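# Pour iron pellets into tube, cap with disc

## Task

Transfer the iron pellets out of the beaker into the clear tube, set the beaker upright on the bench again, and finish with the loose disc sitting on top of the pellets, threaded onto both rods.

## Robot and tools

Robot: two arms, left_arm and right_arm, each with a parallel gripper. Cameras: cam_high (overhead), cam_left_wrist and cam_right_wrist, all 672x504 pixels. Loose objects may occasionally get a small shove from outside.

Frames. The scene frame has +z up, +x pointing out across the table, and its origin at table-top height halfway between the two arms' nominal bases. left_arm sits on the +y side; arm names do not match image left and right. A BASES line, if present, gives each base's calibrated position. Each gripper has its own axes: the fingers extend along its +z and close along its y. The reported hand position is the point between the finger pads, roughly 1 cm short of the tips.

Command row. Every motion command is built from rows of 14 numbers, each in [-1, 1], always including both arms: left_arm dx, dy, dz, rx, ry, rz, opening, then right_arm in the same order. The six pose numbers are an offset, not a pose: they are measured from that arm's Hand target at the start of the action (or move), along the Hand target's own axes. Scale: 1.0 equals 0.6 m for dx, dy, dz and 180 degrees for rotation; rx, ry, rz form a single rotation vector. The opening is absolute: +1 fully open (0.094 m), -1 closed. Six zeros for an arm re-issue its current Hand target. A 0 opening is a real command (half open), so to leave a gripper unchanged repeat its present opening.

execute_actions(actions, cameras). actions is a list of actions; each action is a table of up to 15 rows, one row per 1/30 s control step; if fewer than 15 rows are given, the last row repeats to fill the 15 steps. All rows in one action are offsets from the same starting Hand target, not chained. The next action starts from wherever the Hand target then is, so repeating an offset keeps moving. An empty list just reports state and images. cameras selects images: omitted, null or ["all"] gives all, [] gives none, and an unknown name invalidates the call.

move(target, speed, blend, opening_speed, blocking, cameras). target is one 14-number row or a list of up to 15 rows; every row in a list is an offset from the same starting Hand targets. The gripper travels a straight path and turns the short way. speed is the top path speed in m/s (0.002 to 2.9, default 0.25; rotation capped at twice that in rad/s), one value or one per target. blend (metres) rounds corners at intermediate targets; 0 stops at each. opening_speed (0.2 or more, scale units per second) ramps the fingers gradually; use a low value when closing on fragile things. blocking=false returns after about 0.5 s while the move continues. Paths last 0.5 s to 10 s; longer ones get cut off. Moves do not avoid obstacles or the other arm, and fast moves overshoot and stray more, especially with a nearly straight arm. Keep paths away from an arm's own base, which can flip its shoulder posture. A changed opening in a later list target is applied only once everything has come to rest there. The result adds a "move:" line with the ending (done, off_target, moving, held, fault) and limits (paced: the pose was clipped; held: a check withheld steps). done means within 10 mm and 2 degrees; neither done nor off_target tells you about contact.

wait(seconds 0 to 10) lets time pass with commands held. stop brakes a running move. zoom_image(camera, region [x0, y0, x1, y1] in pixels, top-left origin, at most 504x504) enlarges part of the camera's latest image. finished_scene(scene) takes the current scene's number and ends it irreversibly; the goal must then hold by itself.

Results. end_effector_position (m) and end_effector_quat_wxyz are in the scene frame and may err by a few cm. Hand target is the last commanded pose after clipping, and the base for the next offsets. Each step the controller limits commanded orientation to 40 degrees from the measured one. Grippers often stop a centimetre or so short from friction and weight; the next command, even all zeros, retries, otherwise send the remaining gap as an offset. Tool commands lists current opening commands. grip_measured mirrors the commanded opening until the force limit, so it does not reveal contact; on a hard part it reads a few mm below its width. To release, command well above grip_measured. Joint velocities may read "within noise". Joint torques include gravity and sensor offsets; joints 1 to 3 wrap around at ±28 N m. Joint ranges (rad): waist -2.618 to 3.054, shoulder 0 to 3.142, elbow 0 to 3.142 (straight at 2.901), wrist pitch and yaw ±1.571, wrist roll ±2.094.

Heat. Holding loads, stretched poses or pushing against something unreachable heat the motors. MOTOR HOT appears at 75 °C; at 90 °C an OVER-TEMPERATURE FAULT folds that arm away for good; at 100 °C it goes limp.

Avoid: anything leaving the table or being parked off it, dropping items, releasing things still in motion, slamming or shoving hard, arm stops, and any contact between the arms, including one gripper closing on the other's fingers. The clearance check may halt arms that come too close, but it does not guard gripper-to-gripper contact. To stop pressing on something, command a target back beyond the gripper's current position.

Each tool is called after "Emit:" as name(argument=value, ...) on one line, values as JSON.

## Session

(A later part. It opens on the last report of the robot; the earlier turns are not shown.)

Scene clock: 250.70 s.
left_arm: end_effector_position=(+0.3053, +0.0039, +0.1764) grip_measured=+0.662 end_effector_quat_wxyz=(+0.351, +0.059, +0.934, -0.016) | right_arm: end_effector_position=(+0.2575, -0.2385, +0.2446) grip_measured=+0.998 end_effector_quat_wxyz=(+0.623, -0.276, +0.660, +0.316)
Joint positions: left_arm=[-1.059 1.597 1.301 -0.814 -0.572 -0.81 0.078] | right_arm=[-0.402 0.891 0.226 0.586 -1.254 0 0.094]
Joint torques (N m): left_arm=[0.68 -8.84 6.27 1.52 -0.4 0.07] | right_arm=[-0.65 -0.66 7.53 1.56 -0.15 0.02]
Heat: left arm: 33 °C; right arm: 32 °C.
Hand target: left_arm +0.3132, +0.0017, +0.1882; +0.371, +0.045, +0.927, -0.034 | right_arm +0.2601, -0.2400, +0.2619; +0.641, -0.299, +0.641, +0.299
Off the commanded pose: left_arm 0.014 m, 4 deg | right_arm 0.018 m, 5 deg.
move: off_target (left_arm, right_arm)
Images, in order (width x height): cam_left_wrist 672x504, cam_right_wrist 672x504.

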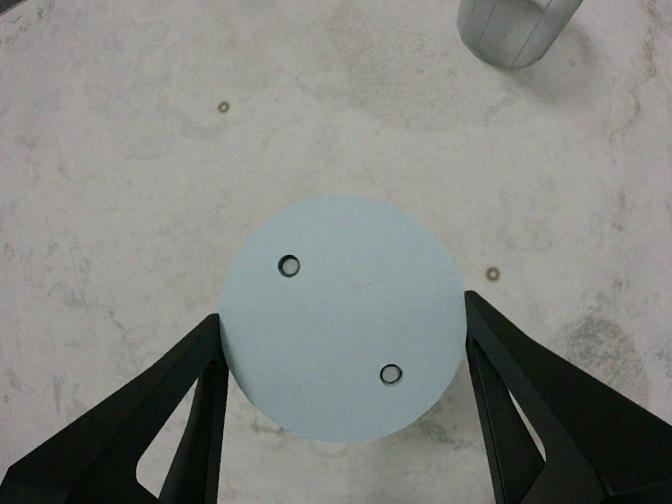

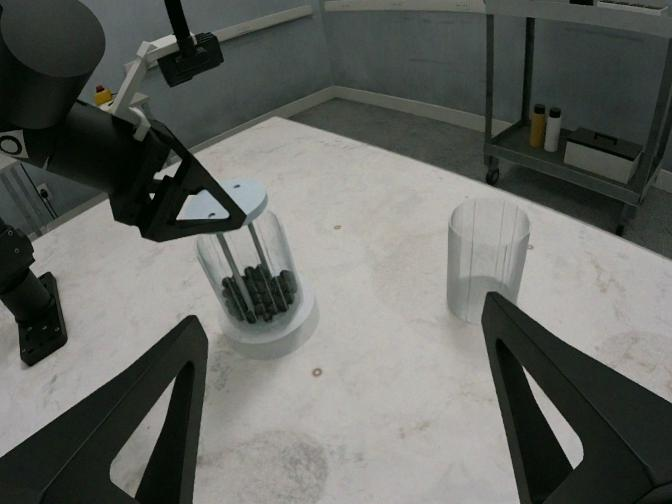

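Emit:
move(target=[0.0138,0.0006,0.0145,0,0,0,0.45,0,0,0,0,0,0,1], speed=0.025, cameras=["cam_left_wrist","cam_right_wrist"])

Emit:
zoom_image(camera="cam_left_wrist", region=[260, 240, 420, 400])

Emit:
zoom_image(camera="cam_right_wrist", region=[140, 130, 300, 290])

Scene clock: 252.83 s.
left_arm: end_effector_position=(+0.3054, +0.0039, +0.1657) grip_measured=+0.662 end_effector_quat_wxyz=(+0.352, +0.059, +0.934, -0.018) | right_arm: end_effector_position=(+0.2575, -0.2385, +0.2446) grip_measured=+0.998 end_effector_quat_wxyz=(+0.623, -0.276, +0.660, +0.316)
Joint positions: left_arm=[-1.059 1.597 1.256 -0.764 -0.572 -0.81 0.078] | right_arm=[-0.402 0.891 0.226 0.586 -1.254 0 0.094]
Joint torques (N m): left_arm=[0.68 -8.58 6.11 1.58 -0.4 0.09] | right_arm=[-0.57 -0.66 7.62 1.57 -0.12 0]
Heat: left arm: 33 °C; right arm: 32 °C.
Hand target: left_arm +0.3132, +0.0017, +0.1762; +0.371, +0.045, +0.927, -0.034 | right_arm +0.2601, -0.2400, +0.2619; +0.641, -0.299, +0.641, +0.299
Off the commanded pose: left_arm 0.013 m, 3 deg | right_arm 0.018 m, 5 deg.
move: off_target (left_arm, right_arm)
Images, in order (width x height): cam_left_wrist 672x504, cam_right_wrist 672x504.

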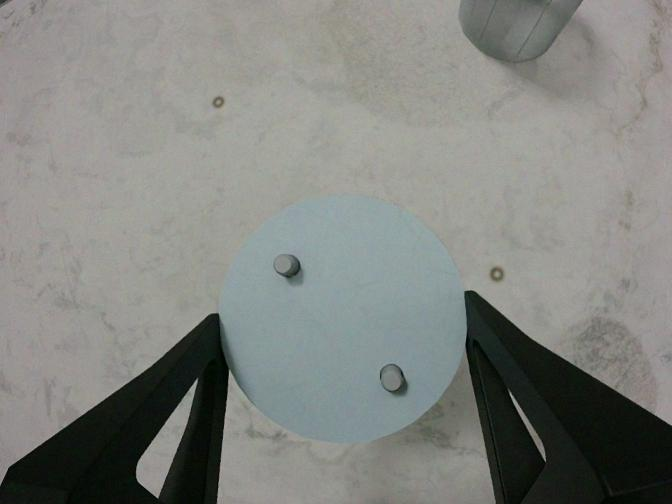

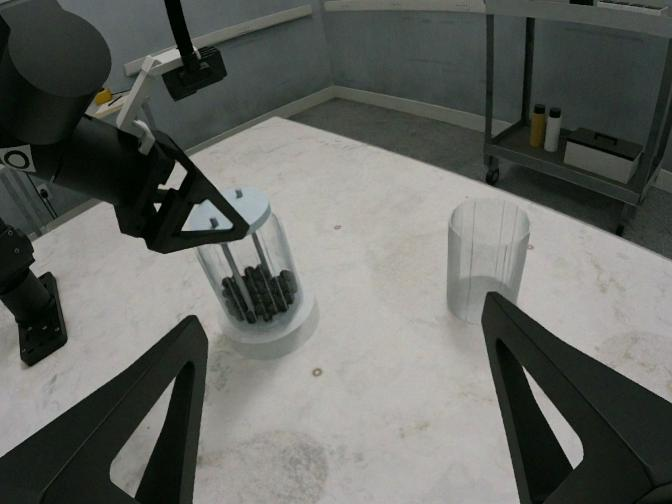

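Scaled by 3.150 from the camera's 672x504 image, which has a finer 960x720 frame.

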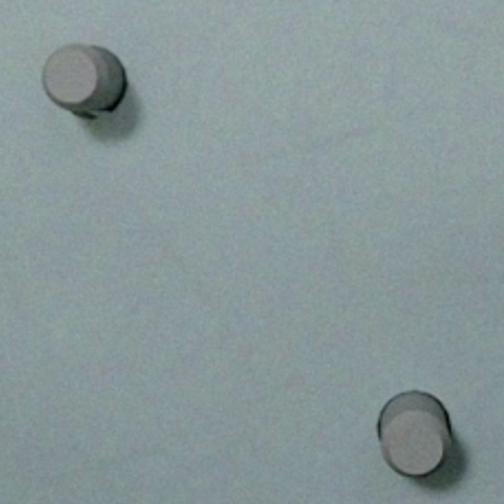

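Scaled by 3.150 from the camera's 672x504 image, which has a finer 960x720 frame.

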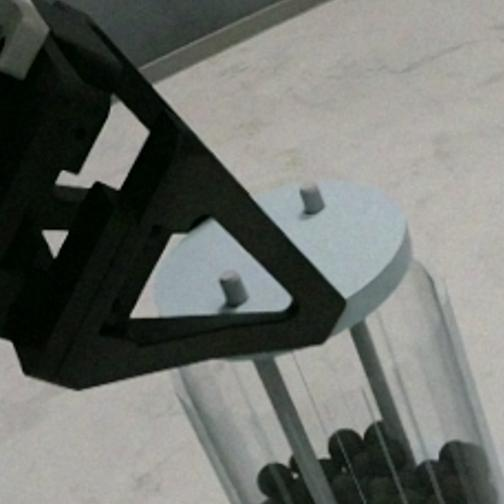

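Emit:
move(target=[0.0138,0.0006,0.0145,0,0,0,0.45,0,0,0,0,0,0,1], speed=0.025, cameras=["cam_left_wrist","cam_right_wrist"])

Emit:
zoom_image(camera="cam_right_wrist", region=[140, 150, 320, 330])

Scene clock: 254.63 s.
left_arm: end_effector_position=(+0.3053, +0.0040, +0.1555) grip_measured=+0.662 end_effector_quat_wxyz=(+0.354, +0.059, +0.933, -0.020) | right_arm: end_effector_position=(+0.2575, -0.2385, +0.2446) grip_measured=+0.998 end_effector_quat_wxyz=(+0.623, -0.276, +0.660, +0.316)
Joint positions: left_arm=[-1.059 1.597 1.214 -0.715 -0.572 -0.809 0.078] | right_arm=[-0.402 0.891 0.226 0.586 -1.254 0 0.094]
Joint torques (N m): left_arm=[0.83 -7.99 5.83 1.53 -0.36 0.1] | right_arm=[-0.57 -0.59 7.54 1.57 -0.12 0.01]
Heat: left arm: 34 °C; right arm: 32 °C.
Hand target: left_arm +0.3133, +0.0017, +0.1642; +0.371, +0.045, +0.927, -0.034 | right_arm +0.2601, -0.2400, +0.2619; +0.641, -0.299, +0.641, +0.299
Off the commanded pose: left_arm 0.012 m, 3 deg | right_arm 0.018 m, 5 deg.
move: off_target (left_arm, right_arm)
Images, in order (width x height): cam_left_wrist 672x504, cam_right_wrist 672x504.

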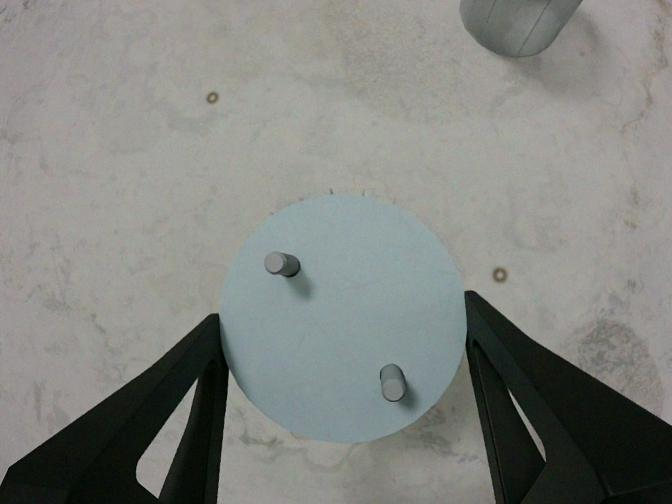

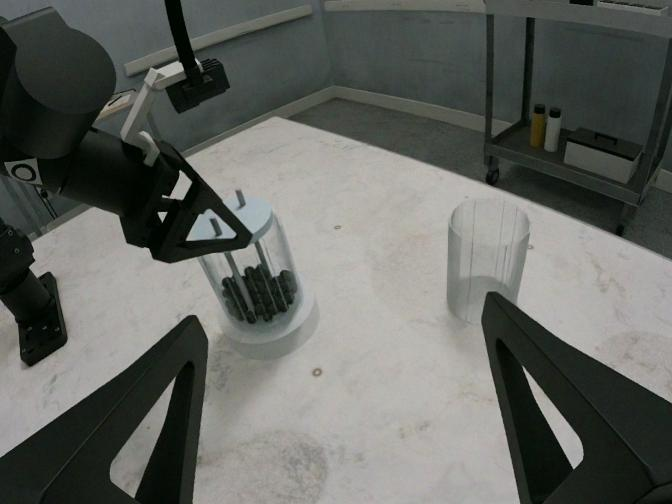

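Scaled by 2.800 from the camera's 672x504 image, which has a finer 960x720 frame.

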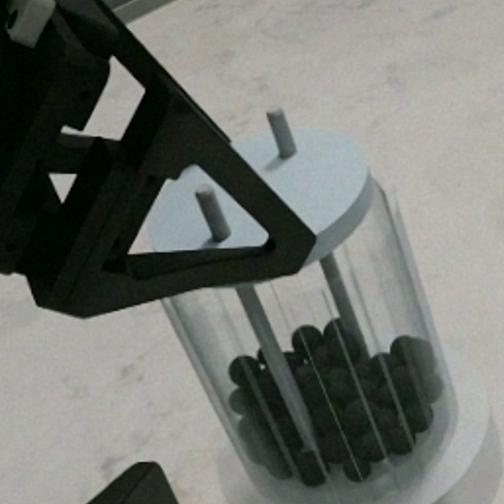

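Emit:
move(target=[0.0184,0.0008,0.0193,0,0,0,0.45,0,0,0,0,0,0,1], speed=0.025, cameras=["cam_left_wrist","cam_right_wrist"])

Emit:
zoom_image(camera="cam_right_wrist", region=[140, 150, 320, 330])

Emit:
zoom_image(camera="cam_left_wrist", region=[200, 180, 480, 450])

Scene clock: 256.37 s.
left_arm: end_effector_position=(+0.3064, +0.0035, +0.1464) grip_measured=+0.662 end_effector_quat_wxyz=(+0.359, +0.056, +0.931, -0.025) | right_arm: end_effector_position=(+0.2575, -0.2385, +0.2446) grip_measured=+0.998 end_effector_quat_wxyz=(+0.623, -0.276, +0.660, +0.316)
Joint positions: left_arm=[-1.059 1.597 1.169 -0.656 -0.577 -0.809 0.078] | right_arm=[-0.402 0.891 0.226 0.586 -1.254 0 0.094]
Joint torques (N m): left_arm=[0.53 -7.36 5.26 1.57 -0.3 0.06] | right_arm=[-0.66 -0.51 7.64 1.56 -0.15 0.02]
Heat: left arm: 34 °C; right arm: 32 °C.
Hand target: left_arm +0.3133, +0.0017, +0.1481; +0.371, +0.045, +0.927, -0.034 | right_arm +0.2601, -0.2400, +0.2619; +0.641, -0.299, +0.641, +0.299
Off the commanded pose: left_arm 0.007 m, 2 deg | right_arm 0.018 m, 5 deg.
move: off_target (right_arm)
Images, in order (width x height): cam_left_wrist 672x504, cam_right_wrist 672x504.

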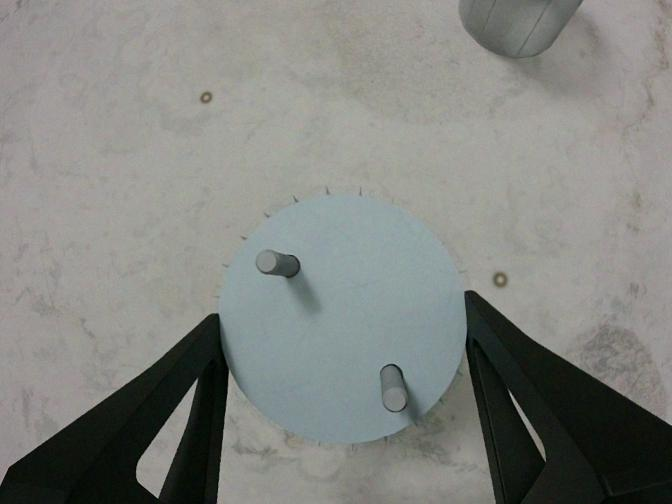

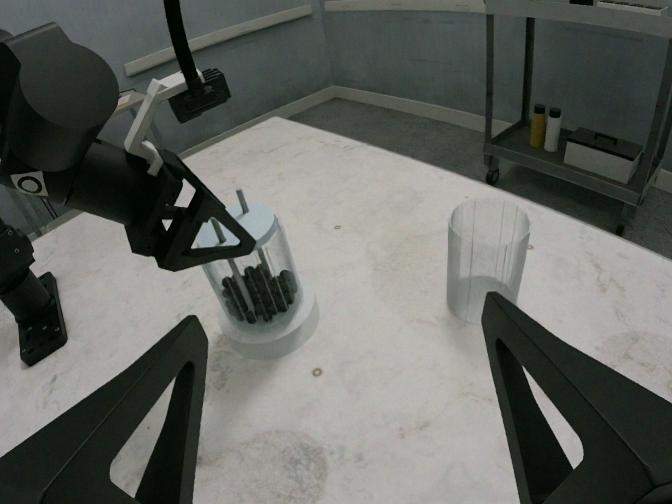

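Scaled by 2.800 from the camera's 672x504 image, which has a finer 960x720 frame.

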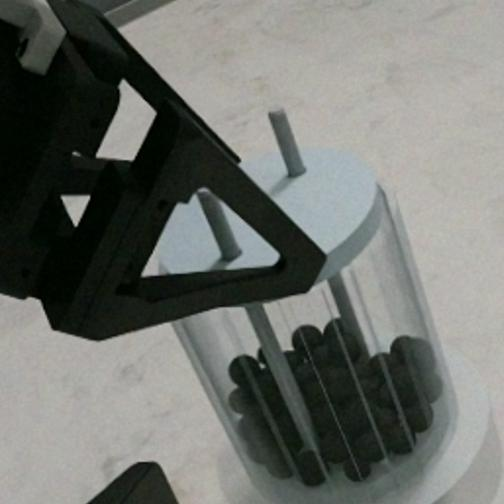

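Scaled by 1.800 from the camera's 672x504 image, which has a finer 960x720 frame.

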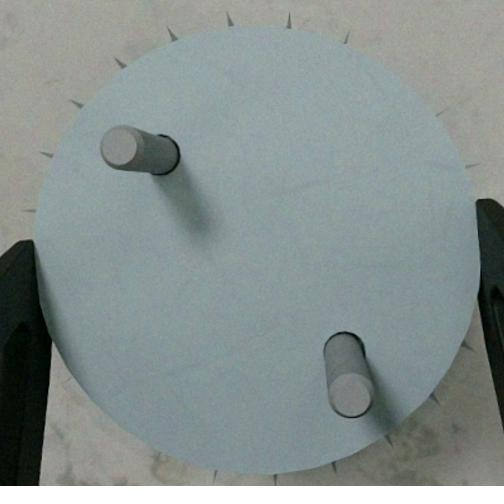

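Emit:
move(target=[-0.0058,-0.0002,-0.006,0,0,0,0.45,0,0,0,0,0,0,1], speed=0.02, cameras=[])

Emit:
move(target=[0,0,0,0,0,0,0.8,0,0,0,0,0,0,1], speed=0.02, opening_speed=0.2, cameras=["cam_left_wrist","cam_right_wrist"])

Emit:
zoom_image(camera="cam_right_wrist", region=[140, 150, 320, 330])

Scene clock: 259.13 s.
left_arm: end_effector_position=(+0.3064, +0.0035, +0.1464) grip_measured=+0.662 end_effector_quat_wxyz=(+0.359, +0.056, +0.931, -0.025) | right_arm: end_effector_position=(+0.2575, -0.2385, +0.2446) grip_measured=+0.998 end_effector_quat_wxyz=(+0.623, -0.276, +0.660, +0.316)
Joint positions: left_arm=[-1.059 1.597 1.169 -0.656 -0.577 -0.809 0.078] | right_arm=[-0.402 0.891 0.226 0.586 -1.254 0 0.094]
Joint torques (N m): left_arm=[0.73 -7.43 6.5 1.42 -0.32 0.03] | right_arm=[-0.55 -0.51 7.57 1.58 -0.13 0.01]
Heat: left arm: 34 °C; right arm: 32 °C.
Hand target: left_arm +0.3133, +0.0017, +0.1532; +0.371, +0.045, +0.927, -0.034 | right_arm +0.2601, -0.2400, +0.2619; +0.641, -0.299, +0.641, +0.299
Off the commanded pose: left_arm 0.010 m, 2 deg | right_arm 0.018 m, 5 deg.
move: off_target (right_arm)
No camera images: "cameras" was empty.

Scene clock: 261.40 s.
left_arm: end_effector_position=(+0.3065, +0.0016, +0.1471) grip_measured=+0.798 end_effector_quat_wxyz=(+0.361, +0.056, +0.931, -0.028) | right_arm: end_effector_position=(+0.2575, -0.2385, +0.2446) grip_measured=+0.998 end_effector_quat_wxyz=(+0.623, -0.276, +0.660, +0.316)
Joint positions: left_arm=[-1.06 1.597 1.169 -0.648 -0.575 -0.807 0.084] | right_arm=[-0.402 0.891 0.226 0.586 -1.254 0 0.094]
Joint torques (N m): left_arm=[0.59 -7.35 6.56 1.4 -0.32 0.04] | right_arm=[-0.59 -0.59 7.53 1.55 -0.15 0.01]
Heat: left arm: 34 °C; right arm: 32 °C.
Hand target: left_arm +0.3133, +0.0017, +0.1532; +0.371, +0.045, +0.927, -0.034 | right_arm +0.2601, -0.2400, +0.2619; +0.641, -0.299, +0.641, +0.299
Off the commanded pose: left_arm 0.009 m, 2 deg | right_arm 0.018 m, 5 deg.
move: off_target (right_arm)
Images, in order (width x height): cam_left_wrist 672x504, cam_right_wrist 672x504.

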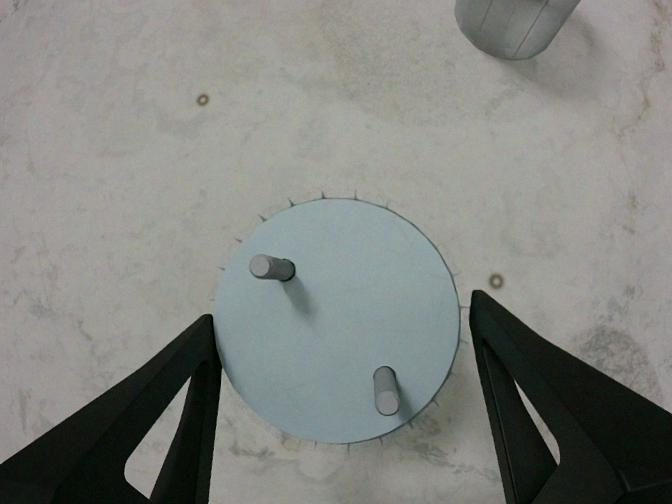

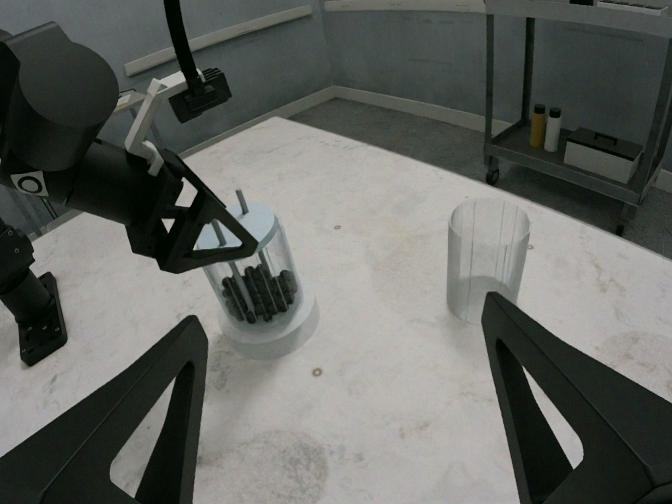

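Scaled by 2.800 from the camera's 672x504 image, which has a finer 960x720 frame.

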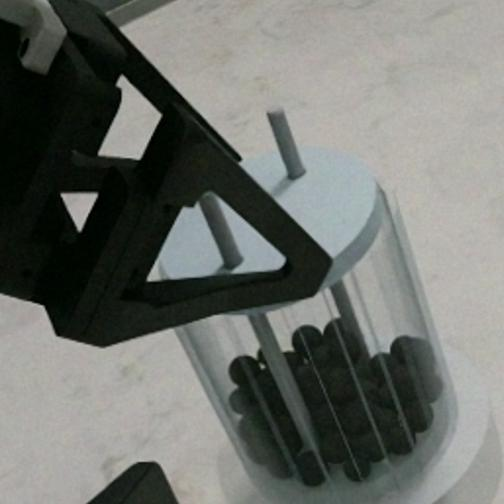

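Emit:
move(target=[0,0,0,0,0,0,1,0,0,0,0,0,0,1], speed=0.02, opening_speed=0.2, cameras=["cam_left_wrist","cam_right_wrist"])

Emit:
zoom_image(camera="cam_right_wrist", region=[140, 150, 320, 330])

Emit:
zoom_image(camera="cam_left_wrist", region=[190, 180, 490, 460])

Scene clock: 263.47 s.
left_arm: end_effector_position=(+0.3072, +0.0015, +0.1474) grip_measured=+0.998 end_effector_quat_wxyz=(+0.361, +0.056, +0.930, -0.029) | right_arm: end_effector_position=(+0.2575, -0.2385, +0.2446) grip_measured=+0.998 end_effector_quat_wxyz=(+0.623, -0.276, +0.660, +0.316)
Joint positions: left_arm=[-1.059 1.597 1.169 -0.645 -0.575 -0.804 0.094] | right_arm=[-0.402 0.891 0.226 0.586 -1.254 0 0.094]
Joint torques (N m): left_arm=[0.62 -7.6 6.45 1.36 -0.3 -0.04] | right_arm=[-0.54 -0.57 7.53 1.56 -0.16 0]
Heat: left arm: 33 °C; right arm: 32 °C.
Hand target: left_arm +0.3133, +0.0017, +0.1532; +0.371, +0.045, +0.927, -0.034 | right_arm +0.2601, -0.2400, +0.2619; +0.641, -0.299, +0.641, +0.299
Off the commanded pose: left_arm 0.008 m, 2 deg | right_arm 0.018 m, 5 deg.
move: off_target (right_arm)
Images, in order (width x height): cam_left_wrist 672x504, cam_right_wrist 672x504.

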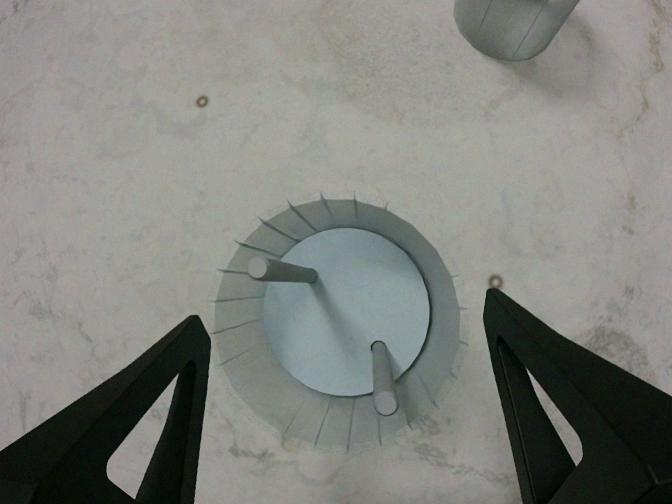

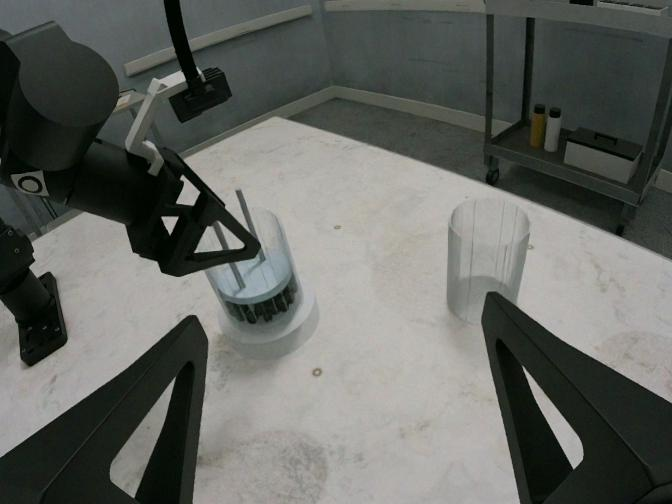

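Scaled by 2.800 from the camera's 672x504 image, which has a finer 960x720 frame.

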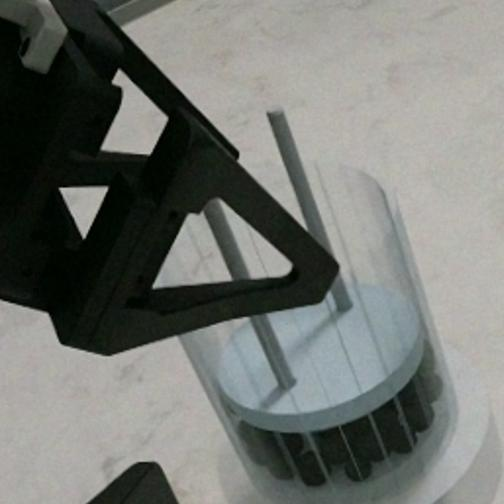

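Scaled by 1.680 from the camera's 672x504 image, which has a finer 960x720 frame.

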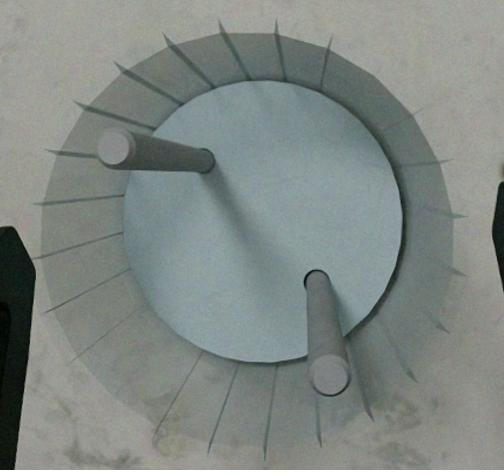

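Emit:
move(target=[-0.1151,-0.0049,-0.1207,0,0,0,1,0,0,0,0,0,0,1], speed=0.1)

Emit:
zoom_image(camera="cam_right_wrist", region=[140, 150, 320, 330])

Scene clock: 266.17 s.
left_arm: end_effector_position=(+0.3090, -0.0018, +0.2458) grip_measured=+0.998 end_effector_quat_wxyz=(+0.367, +0.053, +0.928, -0.037) | right_arm: end_effector_position=(+0.2575, -0.2385, +0.2446) grip_measured=+0.998 end_effector_quat_wxyz=(+0.623, -0.276, +0.660, +0.316)
Joint positions: left_arm=[-1.059 1.597 1.553 -1.007 -0.575 -0.804 0.094] | right_arm=[-0.402 0.891 0.226 0.586 -1.254 0 0.094]
Joint torques (N m): left_arm=[0.85 -6.9 8.46 1.02 -0.33 0] | right_arm=[-0.64 -0.73 7.64 1.58 -0.13 0.03]
Heat: left arm: 33 °C; right arm: 32 °C.
Hand target: left_arm +0.3132, +0.0018, +0.2533; +0.371, +0.045, +0.927, -0.034 | right_arm +0.2601, -0.2400, +0.2619; +0.641, -0.299, +0.641, +0.299
Off the commanded pose: left_arm 0.009 m, 1 deg | right_arm 0.018 m, 5 deg.
move: off_target (right_arm)

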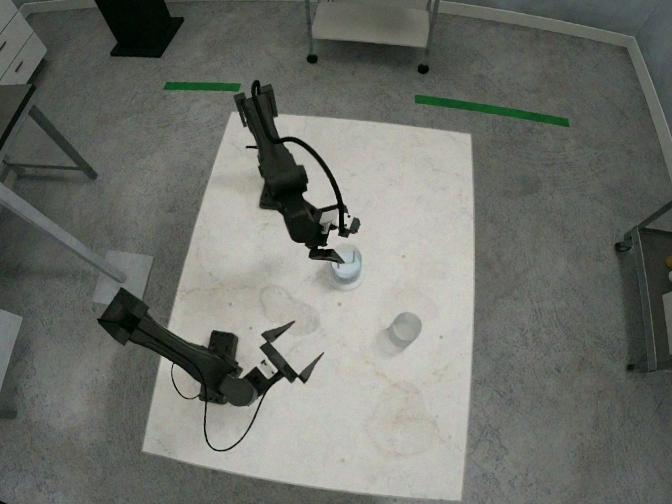

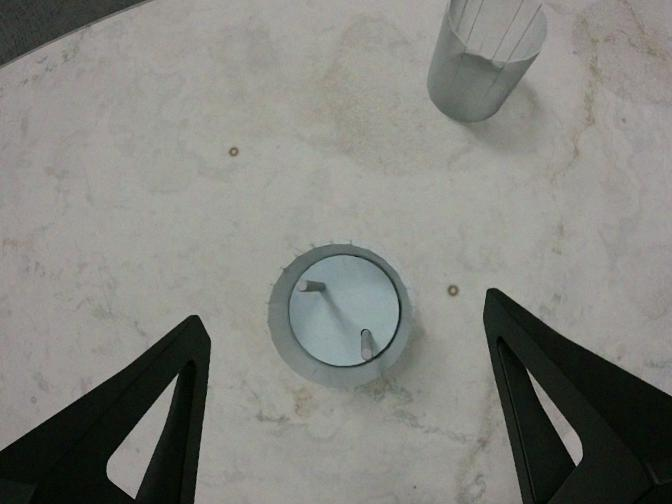

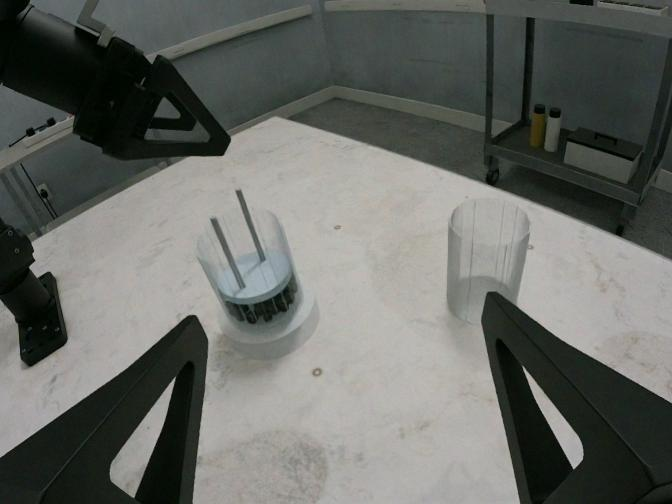

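Scaled by 2.800 from the camera's 672x504 image, which has a finer 960x720 frame.

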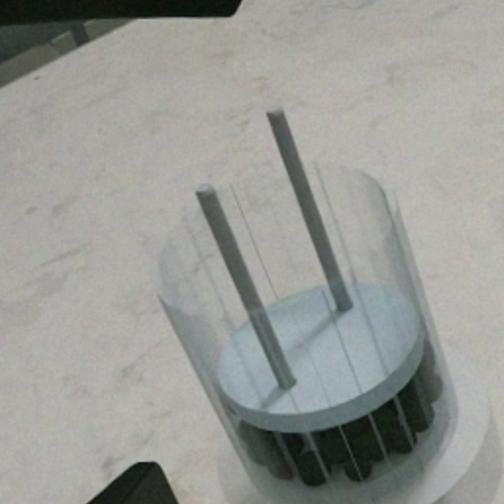

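Emit:
finished_scene(scene=1)

The scene is finished: the task was done.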